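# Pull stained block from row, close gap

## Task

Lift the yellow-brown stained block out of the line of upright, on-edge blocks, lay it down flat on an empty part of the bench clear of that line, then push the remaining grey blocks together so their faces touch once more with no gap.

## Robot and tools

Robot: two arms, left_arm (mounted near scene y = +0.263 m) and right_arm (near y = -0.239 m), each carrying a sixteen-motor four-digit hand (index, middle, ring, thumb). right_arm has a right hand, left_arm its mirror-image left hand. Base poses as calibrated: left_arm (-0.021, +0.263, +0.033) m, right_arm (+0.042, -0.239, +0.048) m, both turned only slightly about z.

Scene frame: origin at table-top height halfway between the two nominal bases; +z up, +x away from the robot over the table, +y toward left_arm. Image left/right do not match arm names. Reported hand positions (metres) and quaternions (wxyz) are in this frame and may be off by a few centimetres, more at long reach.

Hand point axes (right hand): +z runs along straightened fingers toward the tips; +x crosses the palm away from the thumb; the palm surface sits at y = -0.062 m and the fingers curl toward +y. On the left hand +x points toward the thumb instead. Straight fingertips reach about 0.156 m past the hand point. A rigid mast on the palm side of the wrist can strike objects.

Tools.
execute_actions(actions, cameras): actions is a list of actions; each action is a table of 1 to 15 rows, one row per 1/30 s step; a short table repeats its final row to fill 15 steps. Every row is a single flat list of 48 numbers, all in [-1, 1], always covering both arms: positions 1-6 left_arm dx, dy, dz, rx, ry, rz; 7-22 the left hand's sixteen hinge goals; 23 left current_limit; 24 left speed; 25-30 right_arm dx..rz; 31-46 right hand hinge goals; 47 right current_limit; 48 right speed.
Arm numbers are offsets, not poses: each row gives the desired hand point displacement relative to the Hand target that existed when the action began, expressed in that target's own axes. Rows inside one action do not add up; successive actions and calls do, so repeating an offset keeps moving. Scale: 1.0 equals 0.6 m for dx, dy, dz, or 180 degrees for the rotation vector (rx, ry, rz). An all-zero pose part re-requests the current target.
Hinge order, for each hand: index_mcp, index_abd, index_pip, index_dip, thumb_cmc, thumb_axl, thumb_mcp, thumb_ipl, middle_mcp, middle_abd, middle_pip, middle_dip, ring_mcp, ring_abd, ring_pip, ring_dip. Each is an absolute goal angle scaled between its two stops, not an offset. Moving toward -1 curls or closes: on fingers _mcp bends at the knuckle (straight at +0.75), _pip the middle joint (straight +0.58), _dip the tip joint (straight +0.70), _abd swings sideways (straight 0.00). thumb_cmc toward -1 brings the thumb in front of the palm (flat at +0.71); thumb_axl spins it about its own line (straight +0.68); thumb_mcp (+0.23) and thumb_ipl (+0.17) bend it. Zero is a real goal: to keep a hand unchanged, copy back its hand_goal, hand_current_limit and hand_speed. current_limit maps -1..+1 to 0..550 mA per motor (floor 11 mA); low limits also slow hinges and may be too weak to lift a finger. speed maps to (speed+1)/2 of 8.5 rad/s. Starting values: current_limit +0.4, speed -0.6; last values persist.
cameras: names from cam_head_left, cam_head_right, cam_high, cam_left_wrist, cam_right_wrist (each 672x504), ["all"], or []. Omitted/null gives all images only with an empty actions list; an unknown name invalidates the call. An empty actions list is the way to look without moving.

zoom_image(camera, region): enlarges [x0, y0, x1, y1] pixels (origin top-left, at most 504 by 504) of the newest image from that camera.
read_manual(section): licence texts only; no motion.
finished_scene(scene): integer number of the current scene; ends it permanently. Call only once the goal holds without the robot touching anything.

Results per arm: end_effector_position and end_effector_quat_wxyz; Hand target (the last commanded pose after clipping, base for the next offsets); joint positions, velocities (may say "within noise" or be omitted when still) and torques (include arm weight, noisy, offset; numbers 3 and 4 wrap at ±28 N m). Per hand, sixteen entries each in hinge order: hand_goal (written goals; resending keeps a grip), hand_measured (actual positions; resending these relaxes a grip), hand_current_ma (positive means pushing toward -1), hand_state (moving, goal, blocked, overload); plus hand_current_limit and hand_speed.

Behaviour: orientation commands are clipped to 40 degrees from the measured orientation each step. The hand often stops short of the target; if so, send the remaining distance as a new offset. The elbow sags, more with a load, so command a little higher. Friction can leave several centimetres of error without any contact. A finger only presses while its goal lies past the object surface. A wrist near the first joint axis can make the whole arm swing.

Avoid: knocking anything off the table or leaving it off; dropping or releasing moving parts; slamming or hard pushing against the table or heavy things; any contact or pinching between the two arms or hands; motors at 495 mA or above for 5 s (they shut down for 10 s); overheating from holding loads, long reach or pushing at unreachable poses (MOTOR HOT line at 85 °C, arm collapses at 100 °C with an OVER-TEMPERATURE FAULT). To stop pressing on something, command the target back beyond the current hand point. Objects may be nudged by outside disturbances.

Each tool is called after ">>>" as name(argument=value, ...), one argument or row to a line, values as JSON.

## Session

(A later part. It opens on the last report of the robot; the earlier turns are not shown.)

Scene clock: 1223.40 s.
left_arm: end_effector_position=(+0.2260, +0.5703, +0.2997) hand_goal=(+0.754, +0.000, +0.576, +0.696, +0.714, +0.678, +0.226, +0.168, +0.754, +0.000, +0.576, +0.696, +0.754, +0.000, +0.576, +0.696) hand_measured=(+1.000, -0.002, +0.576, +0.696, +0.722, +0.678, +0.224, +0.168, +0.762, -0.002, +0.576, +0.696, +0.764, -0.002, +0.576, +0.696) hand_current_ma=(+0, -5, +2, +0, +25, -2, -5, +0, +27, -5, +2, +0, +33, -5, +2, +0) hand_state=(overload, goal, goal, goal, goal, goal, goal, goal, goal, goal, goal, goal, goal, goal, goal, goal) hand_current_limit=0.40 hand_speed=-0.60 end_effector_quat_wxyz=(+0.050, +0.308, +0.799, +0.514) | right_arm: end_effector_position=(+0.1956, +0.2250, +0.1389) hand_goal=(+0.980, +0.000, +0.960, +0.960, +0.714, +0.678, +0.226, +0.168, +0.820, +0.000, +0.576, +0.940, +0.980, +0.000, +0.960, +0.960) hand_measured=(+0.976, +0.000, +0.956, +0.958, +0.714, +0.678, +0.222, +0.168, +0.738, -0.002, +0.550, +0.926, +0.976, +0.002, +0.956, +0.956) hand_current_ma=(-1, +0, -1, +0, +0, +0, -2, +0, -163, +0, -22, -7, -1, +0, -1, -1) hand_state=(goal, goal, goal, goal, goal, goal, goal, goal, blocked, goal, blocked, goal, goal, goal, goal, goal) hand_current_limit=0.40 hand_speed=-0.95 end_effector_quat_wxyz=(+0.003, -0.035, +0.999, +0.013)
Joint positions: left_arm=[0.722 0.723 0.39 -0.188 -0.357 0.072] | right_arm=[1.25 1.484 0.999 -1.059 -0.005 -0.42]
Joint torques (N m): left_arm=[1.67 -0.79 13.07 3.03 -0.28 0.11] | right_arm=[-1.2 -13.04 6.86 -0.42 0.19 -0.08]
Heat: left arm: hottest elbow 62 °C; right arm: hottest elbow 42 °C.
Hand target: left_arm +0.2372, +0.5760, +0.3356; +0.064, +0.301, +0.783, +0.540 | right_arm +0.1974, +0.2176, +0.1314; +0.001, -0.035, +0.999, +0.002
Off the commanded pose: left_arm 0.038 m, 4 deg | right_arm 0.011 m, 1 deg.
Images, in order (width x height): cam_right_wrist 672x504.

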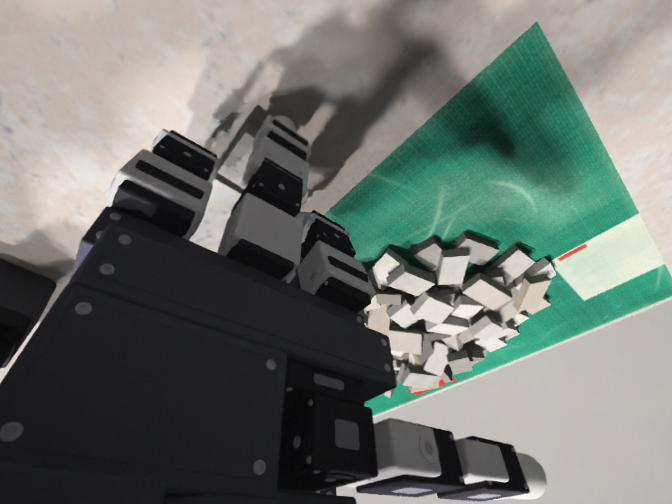

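>>> execute_actions(
  actions=[
    [[0,0,0,0,0,0,0.754,0,0.576,0.696,0.714,0.678,0.226,0.168,0.754,0,0.576,0.696,0.754,0,0.576,0.696,0.4,-0.6,0,0,0,0,0,0,0.98,0,0.96,0.96,0.714,0.678,0.226,0.168,0.845,0,0.576,0.94,0.98,0,0.96,0.96,0.4,-0.95]],
  ],
  cameras=["cam_right_wrist"],
)

>>> zoom_image(
  camera="cam_right_wrist",
  region=[190, 90, 290, 190],
)

Scene clock: 1232.10 s.
left_arm: end_effector_position=(+0.2260, +0.5703, +0.2997) hand_goal=(+0.754, +0.000, +0.576, +0.696, +0.714, +0.678, +0.226, +0.168, +0.754, +0.000, +0.576, +0.696, +0.754, +0.000, +0.576, +0.696) hand_measured=(+1.000, -0.002, +0.576, +0.696, +0.722, +0.678, +0.224, +0.168, +0.762, -0.002, +0.576, +0.696, +0.764, -0.002, +0.576, +0.696) hand_current_ma=(+0, -5, +2, +0, +25, -2, -5, +0, +27, -5, +2, +0, +33, -5, +2, +0) hand_state=(overload, goal, goal, goal, goal, goal, goal, goal, goal, goal, goal, goal, goal, goal, goal, goal) hand_current_limit=0.40 hand_speed=-0.60 end_effector_quat_wxyz=(+0.050, +0.308, +0.799, +0.514) | right_arm: end_effector_position=(+0.1956, +0.2250, +0.1389) hand_goal=(+0.980, +0.000, +0.960, +0.960, +0.714, +0.678, +0.226, +0.168, +0.846, +0.000, +0.576, +0.940, +0.980, +0.000, +0.960, +0.960) hand_measured=(+0.976, +0.000, +0.956, +0.958, +0.714, +0.678, +0.222, +0.168, +0.742, -0.002, +0.548, +0.924, +0.976, +0.002, +0.956, +0.956) hand_current_ma=(-1, +0, -1, +0, +0, +0, -2, +0, -244, +0, -25, -8, -1, +0, -1, -1) hand_state=(goal, goal, goal, goal, goal, goal, goal, goal, blocked, goal, blocked, goal, goal, goal, goal, goal) hand_current_limit=0.40 hand_speed=-0.95 end_effector_quat_wxyz=(+0.003, -0.035, +0.999, +0.013)
Joint positions: left_arm=[0.722 0.723 0.39 -0.188 -0.357 0.072] | right_arm=[1.25 1.484 0.999 -1.059 -0.005 -0.42]
Joint torques (N m): left_arm=[1.79 -0.73 13.07 3.02 -0.28 0.11] | right_arm=[-1.08 -13.27 6.9 -0.38 0.2 -0.09]
Heat: left arm: hottest elbow 62 °C; right arm: hottest elbow 41 °C.
Hand target: left_arm +0.2372, +0.5760, +0.3356; +0.064, +0.301, +0.783, +0.540 | right_arm +0.1974, +0.2176, +0.1314; +0.001, -0.035, +0.999, +0.002
Off the commanded pose: left_arm 0.038 m, 4 deg | right_arm 0.011 m, 1 deg.
Images, in order (width x height): cam_right_wrist 672x504.

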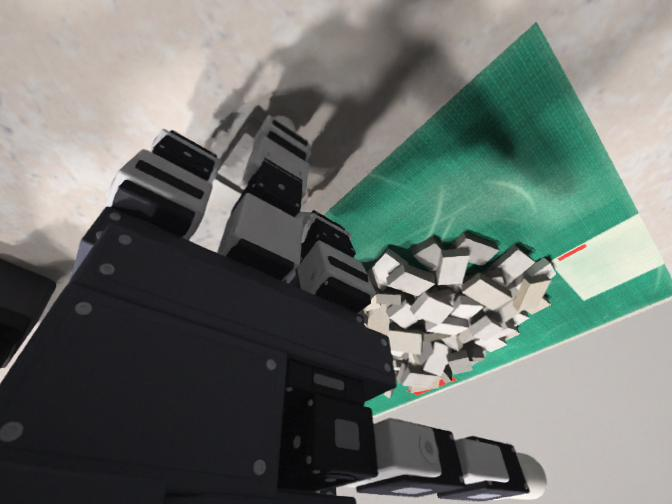

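Scaled by 5.040 from the camera's 672x504 image, which has a finer 960x720 frame.

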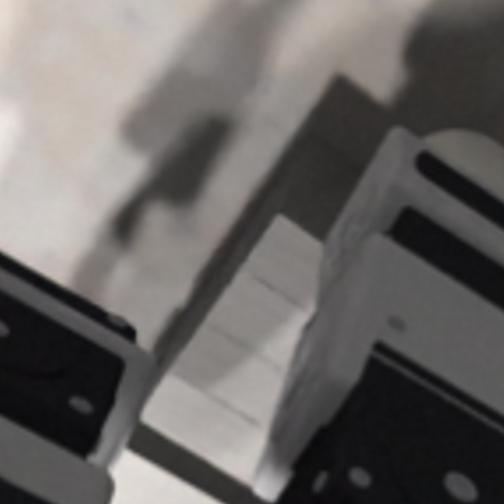

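>>> execute_actions(
  actions=[
    [[0,0,0,0,0,0,0.754,0,0.576,0.696,0.714,0.678,0.226,0.168,0.754,0,0.576,0.696,0.754,0,0.576,0.696,0.4,-0.6,0,0,0,0,0,0,0.98,0,0.96,0.96,0.714,0.678,0.226,0.168,0.87,0,0.576,0.94,0.98,0,0.96,0.96,0.4,-0.95]],
  ],
  cameras=["cam_right_wrist","cam_high"],
)

>>> zoom_image(
  camera="cam_right_wrist",
  region=[190, 90, 290, 190],
)

>>> zoom_image(
  camera="cam_high",
  region=[455, 270, 515, 330],
)

Scene clock: 1245.00 s.
left_arm: end_effector_position=(+0.2260, +0.5703, +0.2997) hand_goal=(+0.754, +0.000, +0.576, +0.696, +0.714, +0.678, +0.226, +0.168, +0.754, +0.000, +0.576, +0.696, +0.754, +0.000, +0.576, +0.696) hand_measured=(+1.000, -0.002, +0.576, +0.696, +0.722, +0.678, +0.224, +0.168, +0.762, -0.002, +0.576, +0.696, +0.764, -0.002, +0.576, +0.696) hand_current_ma=(+0, -5, +2, +0, +25, -2, -5, +0, +27, -5, +2, +0, +33, -5, +2, +0) hand_state=(overload, goal, goal, goal, goal, goal, goal, goal, goal, goal, goal, goal, goal, goal, goal, goal) hand_current_limit=0.40 hand_speed=-0.60 end_effector_quat_wxyz=(+0.050, +0.308, +0.799, +0.514) | right_arm: end_effector_position=(+0.1956, +0.2250, +0.1389) hand_goal=(+0.980, +0.000, +0.960, +0.960, +0.714, +0.678, +0.226, +0.168, +0.870, +0.000, +0.576, +0.940, +0.980, +0.000, +0.960, +0.960) hand_measured=(+0.976, +0.000, +0.956, +0.958, +0.714, +0.678, +0.222, +0.168, +0.778, -0.002, +0.546, +0.924, +0.976, +0.002, +0.956, +0.956) hand_current_ma=(-1, +0, -1, +0, +0, +0, -2, +0, -196, +0, -26, -9, -1, +0, -1, -1) hand_state=(goal, goal, goal, goal, goal, goal, goal, goal, blocked, goal, blocked, goal, goal, goal, goal, goal) hand_current_limit=0.40 hand_speed=-0.95 end_effector_quat_wxyz=(+0.003, -0.035, +0.999, +0.013)
Joint positions: left_arm=[0.722 0.723 0.39 -0.188 -0.357 0.072] | right_arm=[1.25 1.484 0.999 -1.059 -0.005 -0.42]
Joint torques (N m): left_arm=[1.79 -0.79 13.08 3.04 -0.27 0.11] | right_arm=[-1.14 -13.22 6.86 -0.42 0.2 -0.08]
Heat: left arm: hottest elbow 62 °C; right arm: hottest elbow 41 °C.
Hand target: left_arm +0.2372, +0.5760, +0.3356; +0.064, +0.301, +0.783, +0.540 | right_arm +0.1974, +0.2176, +0.1314; +0.001, -0.035, +0.999, +0.002
Off the commanded pose: left_arm 0.038 m, 4 deg | right_arm 0.011 m, 1 deg.
Images, in order (width x height): cam_high 672x504, cam_right_wrist 672x504.

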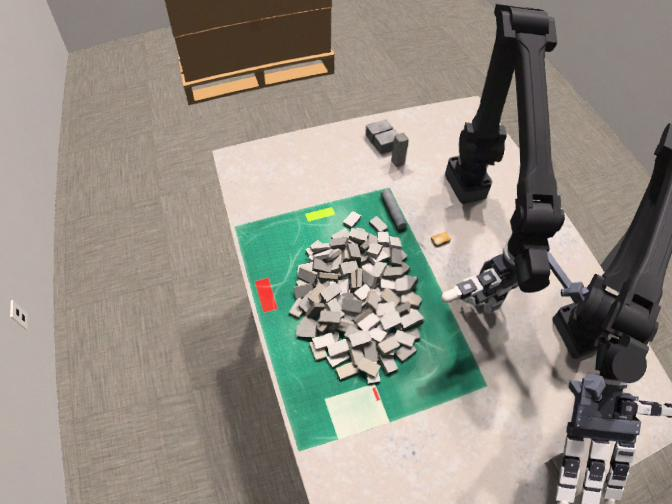

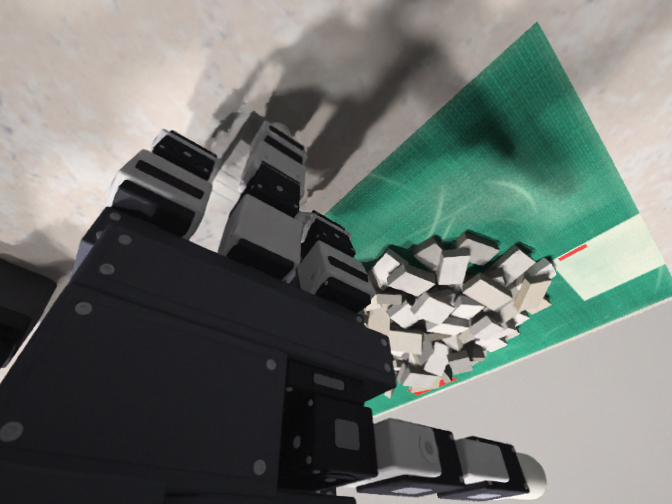

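Scaled by 5.040 from the camera's 672x504 image, which has a finer 960x720 frame.

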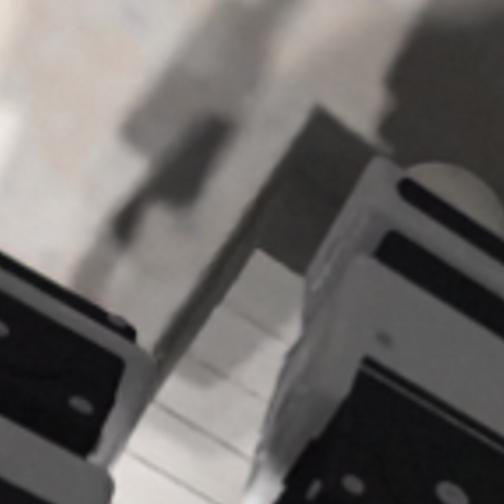

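Scaled by 8.400 from the camera's 672x504 image, which has a finer 960x720 frame.

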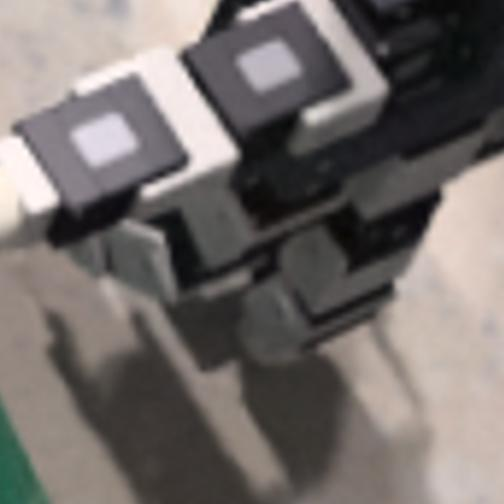

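>>> execute_actions(
  actions=[
    [[0,0,0,0,0,0,0.754,0,0.576,0.696,0.714,0.678,0.226,0.168,0.754,0,0.576,0.696,0.754,0,0.576,0.696,0.4,-0.6,0,0,0,0,0,0,0.98,0,0.96,0.96,0.714,0.678,0.226,0.168,0.89,0,0.576,0.94,0.98,0,0.96,0.96,0.4,-0.95]],
  ],
  cameras=["cam_right_wrist"],
)

>>> zoom_image(
  camera="cam_right_wrist",
  region=[190, 110, 270, 190],
)

Scene clock: 1252.07 s.
left_arm: end_effector_position=(+0.2260, +0.5703, +0.2997) hand_goal=(+0.754, +0.000, +0.576, +0.696, +0.714, +0.678, +0.226, +0.168, +0.754, +0.000, +0.576, +0.696, +0.754, +0.000, +0.576, +0.696) hand_measured=(+1.000, -0.002, +0.576, +0.696, +0.722, +0.678, +0.224, +0.168, +0.762, -0.002, +0.576, +0.696, +0.764, -0.002, +0.576, +0.696) hand_current_ma=(+0, -5, +2, +0, +25, -2, -5, +0, +27, -5, +2, +0, +33, -5, +2, +0) hand_state=(overload, goal, goal, goal, goal, goal, goal, goal, goal, goal, goal, goal, goal, goal, goal, goal) hand_current_limit=0.40 hand_speed=-0.60 end_effector_quat_wxyz=(+0.050, +0.308, +0.799, +0.514) | right_arm: end_effector_position=(+0.1956, +0.2250, +0.1389) hand_goal=(+0.980, +0.000, +0.960, +0.960, +0.714, +0.678, +0.226, +0.168, +0.890, +0.000, +0.576, +0.940, +0.980, +0.000, +0.960, +0.960) hand_measured=(+0.976, +0.000, +0.956, +0.958, +0.714, +0.678, +0.222, +0.168, +0.782, -0.002, +0.546, +0.922, +0.976, +0.002, +0.956, +0.956) hand_current_ma=(-1, +0, -1, +0, +0, +0, -2, +0, -262, +0, -28, -10, -1, +0, -1, -1) hand_state=(goal, goal, goal, goal, goal, goal, goal, goal, blocked, goal, blocked, goal, goal, goal, goal, goal) hand_current_limit=0.40 hand_speed=-0.95 end_effector_quat_wxyz=(+0.003, -0.035, +0.999, +0.013)
Joint positions: left_arm=[0.722 0.723 0.39 -0.188 -0.357 0.072] | right_arm=[1.25 1.484 0.999 -1.059 -0.005 -0.42]
Joint torques (N m): left_arm=[1.73 -0.85 13.07 3.02 -0.28 0.11] | right_arm=[-1.14 -13.22 6.89 -0.43 0.19 -0.08]
Heat: left arm: hottest elbow 62 °C; right arm: hottest elbow 41 °C.
Hand target: left_arm +0.2372, +0.5760, +0.3356; +0.064, +0.301, +0.783, +0.540 | right_arm +0.1974, +0.2176, +0.1314; +0.001, -0.035, +0.999, +0.002
Off the commanded pose: left_arm 0.038 m, 4 deg | right_arm 0.011 m, 1 deg.
Images, in order (width x height): cam_right_wrist 672x504.

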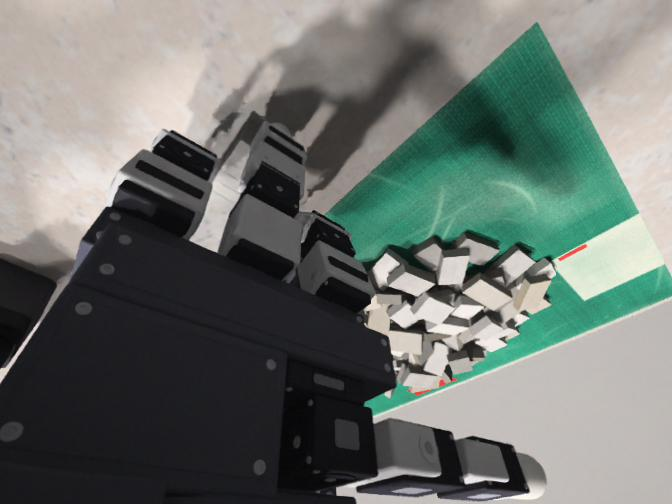

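Scaled by 6.300 from the camera's 672x504 image, which has a finer 960x720 frame.

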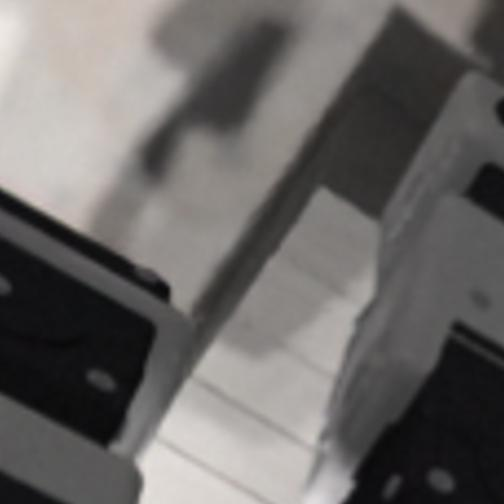

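>>> execute_actions(
  actions=[
    [[0,0,0,0,0,0,0.754,0,0.576,0.696,0.714,0.678,0.226,0.168,0.754,0,0.576,0.696,0.754,0,0.576,0.696,0.4,-0.6,0,0,0,0,0,0,0.98,0,0.96,0.96,0.714,0.678,0.226,0.168,0.76,0,0.576,0.94,0.98,0,0.96,0.96,0.3,-0.9]],
    [[0,0,0,0,0,0,0.754,0,0.576,0.696,0.714,0.678,0.226,0.168,0.754,0,0.576,0.696,0.754,0,0.576,0.696,0.4,-0.6,0,0,0,0,0,0,0.98,0,0.96,0.96,0.714,0.678,0.226,0.168,0.45,0,0.576,0.94,0.98,0,0.96,0.96,0.2,-0.8]],
  ],
  cameras=["cam_right_wrist","cam_high"],
)

>>> zoom_image(
  camera="cam_right_wrist",
  region=[190, 90, 290, 190],
)

>>> zoom_image(
  camera="cam_high",
  region=[455, 270, 515, 330],
)

Scene clock: 1263.50 s.
left_arm: end_effector_position=(+0.2260, +0.5703, +0.2997) hand_goal=(+0.754, +0.000, +0.576, +0.696, +0.714, +0.678, +0.226, +0.168, +0.754, +0.000, +0.576, +0.696, +0.754, +0.000, +0.576, +0.696) hand_measured=(+1.000, -0.002, +0.576, +0.696, +0.722, +0.678, +0.224, +0.168, +0.762, -0.002, +0.576, +0.696, +0.764, -0.002, +0.576, +0.696) hand_current_ma=(+0, -5, +2, +0, +25, -2, -5, +0, +27, -5, +2, +0, +33, -5, +2, +0) hand_state=(overload, goal, goal, goal, goal, goal, goal, goal, goal, goal, goal, goal, goal, goal, goal, goal) hand_current_limit=0.40 hand_speed=-0.60 end_effector_quat_wxyz=(+0.050, +0.308, +0.799, +0.514) | right_arm: end_effector_position=(+0.1951, +0.2225, +0.1363) hand_goal=(+0.980, +0.000, +0.960, +0.960, +0.714, +0.678, +0.226, +0.168, +0.450, +0.000, +0.576, +0.940, +0.980, +0.000, +0.960, +0.960) hand_measured=(+0.976, +0.000, +0.956, +0.958, +0.714, +0.678, +0.222, +0.168, +0.456, +0.002, +0.574, +0.938, +0.976, +0.002, +0.956, +0.956) hand_current_ma=(-1, +0, -1, +0, +0, +0, -2, +0, +2, +0, +0, +0, -1, +0, -1, -1) hand_state=(goal, goal, goal, goal, goal, goal, goal, goal, goal, goal, goal, goal, goal, goal, goal, goal) hand_current_limit=0.20 hand_speed=-0.80 end_effector_quat_wxyz=(+0.002, -0.035, +0.999, +0.010)
Joint positions: left_arm=[0.722 0.723 0.39 -0.188 -0.357 0.072] | right_arm=[1.25 1.484 0.993 -1.059 -0.003 -0.42]
Joint torques (N m): left_arm=[1.61 -0.91 13.07 3.02 -0.27 0.11] | right_arm=[-1.08 -13.16 7.3 -0.43 0.12 -0.08]
Heat: left arm: hottest elbow 62 °C; right arm: hottest elbow 41 °C.
Hand target: left_arm +0.2372, +0.5760, +0.3356; +0.064, +0.301, +0.783, +0.540 | right_arm +0.1974, +0.2176, +0.1315; +0.001, -0.035, +0.999, +0.002
Off the commanded pose: left_arm 0.038 m, 4 deg | right_arm 0.007 m, 1 deg.
Images, in order (width x height): cam_high 672x504, cam_right_wrist 672x504.

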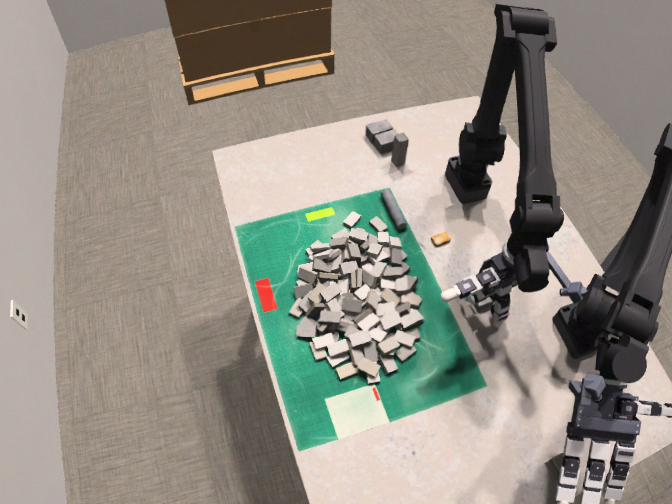

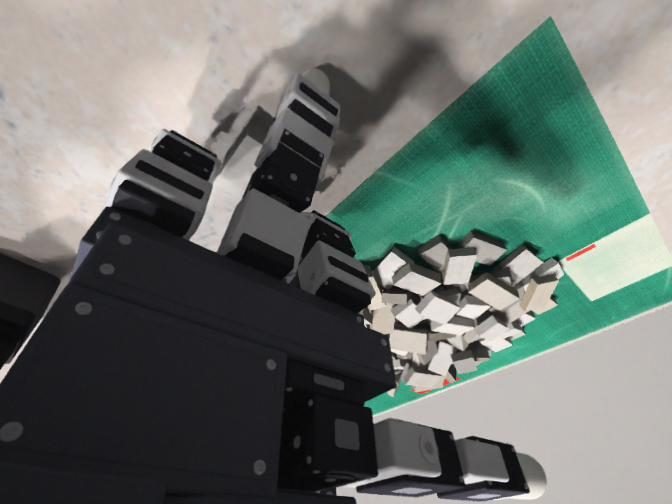

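Scaled by 5.040 from the camera's 672x504 image, which has a finer 960x720 frame.

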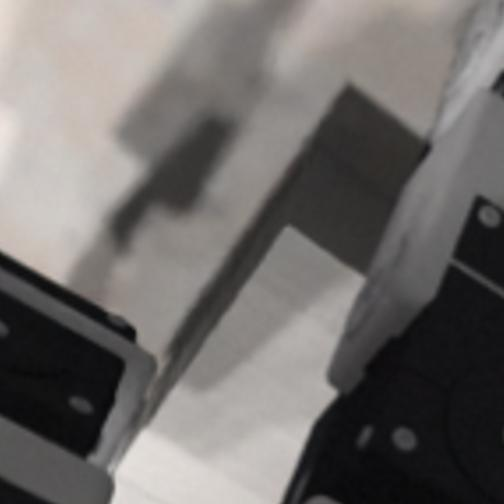

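Scaled by 8.400 from the camera's 672x504 image, which has a finer 960x720 frame.

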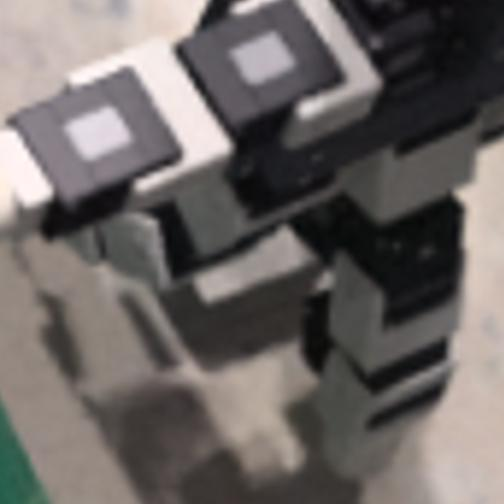

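>>> execute_actions(
  actions=[
    [[0,0,0,0,0,0,0.754,0,0.576,0.696,0.714,0.678,0.226,0.168,0.754,0,0.576,0.696,0.754,0,0.576,0.696,0.4,-0.6,0,0.01,-0.04,0,0,0,0.98,0,0.96,0.96,0.714,0.678,0.226,0.168,0.4,0,0.576,0.94,0.98,0,0.96,0.96,0.2,-0.8]],
    [[0,0,0,0,0,0,0.754,0,0.576,0.696,0.714,0.678,0.226,0.168,0.754,0,0.576,0.696,0.754,0,0.576,0.696,0.4,-0.6,0,0,-0.09,0,0,0,0.98,0,0.96,0.96,0.714,0.678,0.226,0.168,0.4,0,0.576,0.94,0.98,0,0.96,0.96,0.2,-0.8]],
    [[0,0,0,0,0,0,0.754,0,0.576,0.696,0.714,0.678,0.226,0.168,0.754,0,0.576,0.696,0.754,0,0.576,0.696,0.4,-0.6,0,0,-0.09,0,0,0,0.98,0,0.96,0.96,0.714,0.678,0.226,0.168,0.98,0,0.8,0.94,0.98,0,0.96,0.96,0.2,-0.7]],
  ],
  cameras=["cam_right_wrist","cam_high","cam_head_left"],
)

>>> zoom_image(
  camera="cam_right_wrist",
  region=[220, 20, 340, 140],
)

>>> zoom_image(
  camera="cam_high",
  region=[450, 260, 510, 320],
)

>>> zoom_image(
  camera="cam_head_left",
  region=[305, 405, 385, 465],
)

Scene clock: 1282.23 s.
left_arm: end_effector_position=(+0.2260, +0.5703, +0.2997) hand_goal=(+0.754, +0.000, +0.576, +0.696, +0.714, +0.678, +0.226, +0.168, +0.754, +0.000, +0.576, +0.696, +0.754, +0.000, +0.576, +0.696) hand_measured=(+1.000, -0.002, +0.576, +0.696, +0.722, +0.678, +0.224, +0.168, +0.762, -0.002, +0.576, +0.696, +0.764, -0.002, +0.576, +0.696) hand_current_ma=(+0, -5, +2, +0, +25, -2, -5, +0, +27, -5, +2, +0, +33, -5, +2, +0) hand_state=(overload, goal, goal, goal, goal, goal, goal, goal, goal, goal, goal, goal, goal, goal, goal, goal) hand_current_limit=0.40 hand_speed=-0.60 end_effector_quat_wxyz=(+0.050, +0.308, +0.799, +0.514) | right_arm: end_effector_position=(+0.1934, +0.2178, +0.2539) hand_goal=(+0.980, +0.000, +0.960, +0.960, +0.714, +0.678, +0.226, +0.168, +0.980, +0.000, +0.800, +0.940, +0.980, +0.000, +0.960, +0.960) hand_measured=(+0.972, +0.000, +0.956, +0.958, +0.714, +0.678, +0.222, +0.168, +0.970, +0.002, +0.796, +0.938, +0.972, +0.002, +0.956, +0.956) hand_current_ma=(-3, +0, -1, +0, +0, +0, -2, +0, -5, +0, -1, +0, -4, +0, -1, -1) hand_state=(goal, goal, goal, goal, goal, goal, goal, goal, goal, goal, goal, goal, goal, goal, goal, goal) hand_current_limit=0.20 hand_speed=-0.70 end_effector_quat_wxyz=(-0.003, -0.035, +0.999, -0.003)
Joint positions: left_arm=[0.722 0.723 0.39 -0.188 -0.357 0.072] | right_arm=[1.25 1.385 1.223 -1.416 -0.003 -0.42]
Joint torques (N m): left_arm=[1.79 -0.85 13.07 3.04 -0.27 0.1] | right_arm=[-0.5 -12.81 10.74 -0.57 0.13 0]
Heat: left arm: hottest elbow 62 °C; right arm: hottest elbow 42 °C.
Hand target: left_arm +0.2372, +0.5760, +0.3356; +0.064, +0.301, +0.783, +0.540 | right_arm +0.1968, +0.2233, +0.2635; +0.001, -0.035, +0.999, +0.002
Off the commanded pose: left_arm 0.038 m, 4 deg | right_arm 0.012 m, 1 deg.
Images, in order (width x height): cam_head_left 672x504, cam_high 672x504, cam_right_wrist 672x504.

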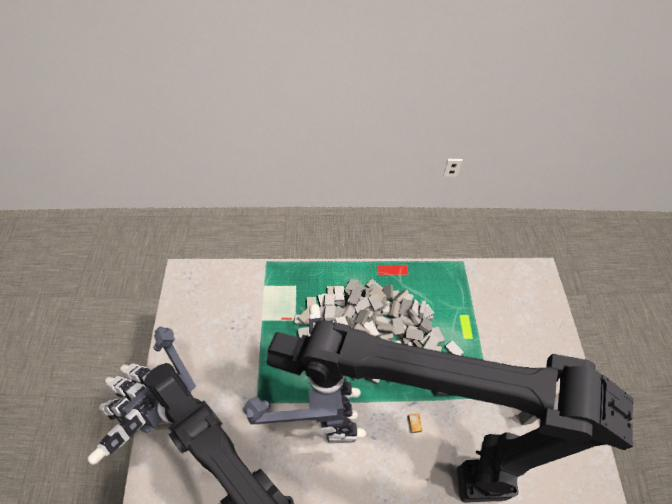

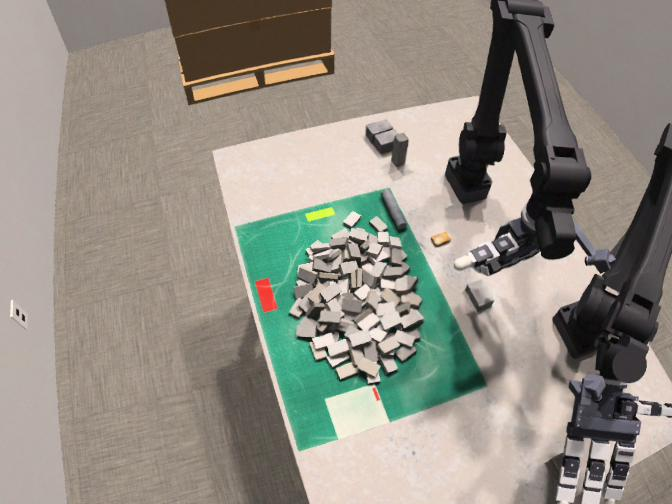

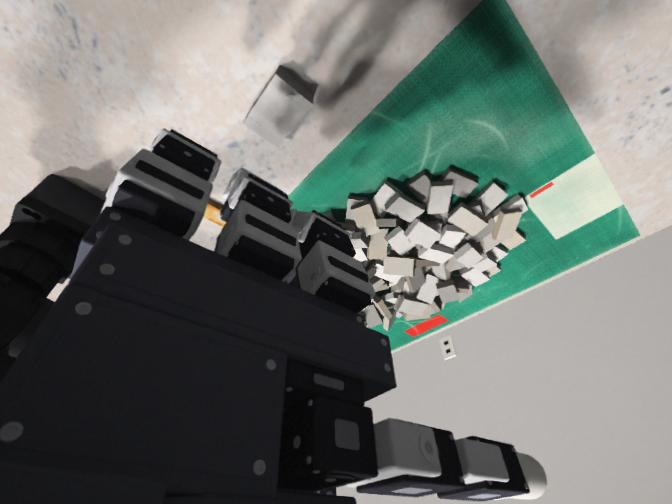

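Scaled by 4.200 from the camera's 672x504 image, which has a finer 960x720 frame.

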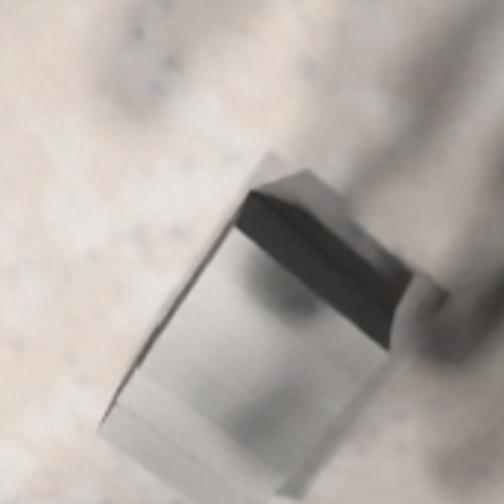

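Scaled by 8.400 from the camera's 672x504 image, which has a finer 960x720 frame.

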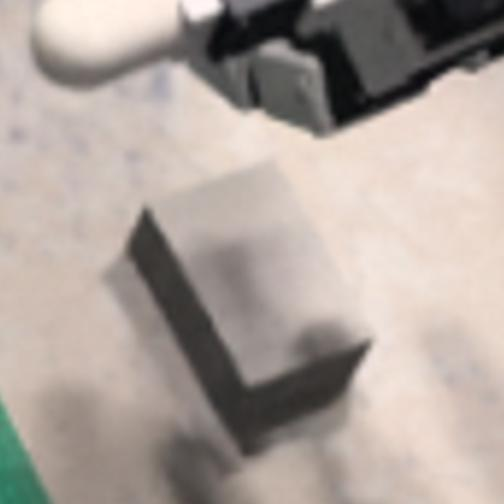

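Scaled by 6.300 from the camera's 672x504 image, which has a finer 960x720 frame.

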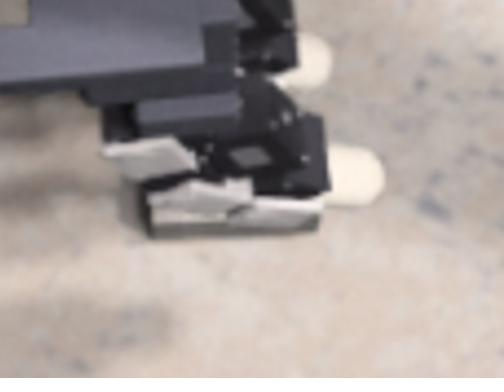

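>>> zoom_image(
  camera="cam_head_left",
  region=[380, 390, 460, 450],
)

>>> zoom_image(
  camera="cam_right_wrist",
  region=[235, 60, 325, 150],
)

>>> zoom_image(
  camera="cam_high",
  region=[420, 220, 510, 320],
)

Scaled by 6.300 from the camera's 672x504 image, which has a finer 960x720 frame.

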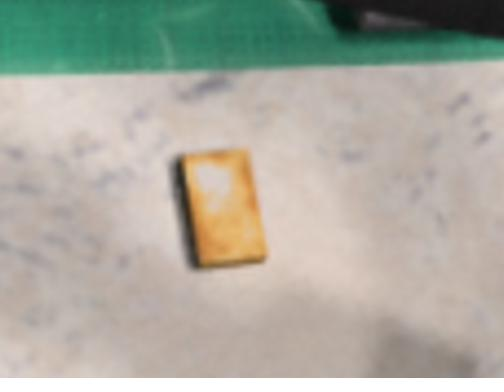

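Scaled by 5.600 from the camera's 672x504 image, which has a finer 960x720 frame.

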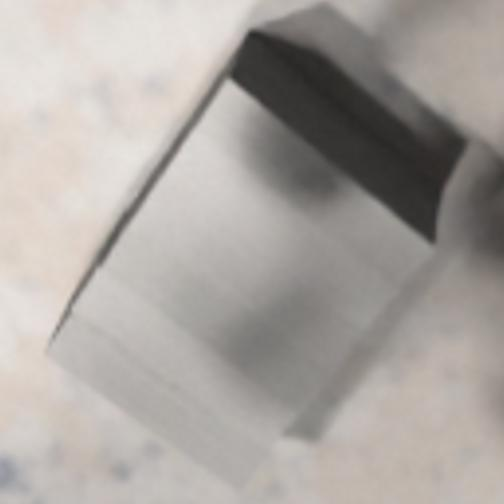

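Scaled by 5.040 from the camera's 672x504 image, which has a finer 960x720 frame.

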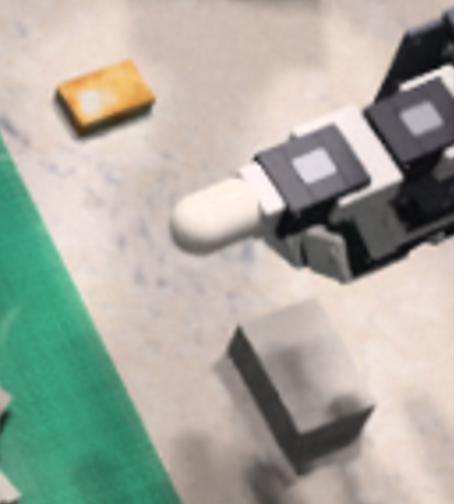

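>>> finished_scene(
  scene=2,
)

The scene is finished: the task was done.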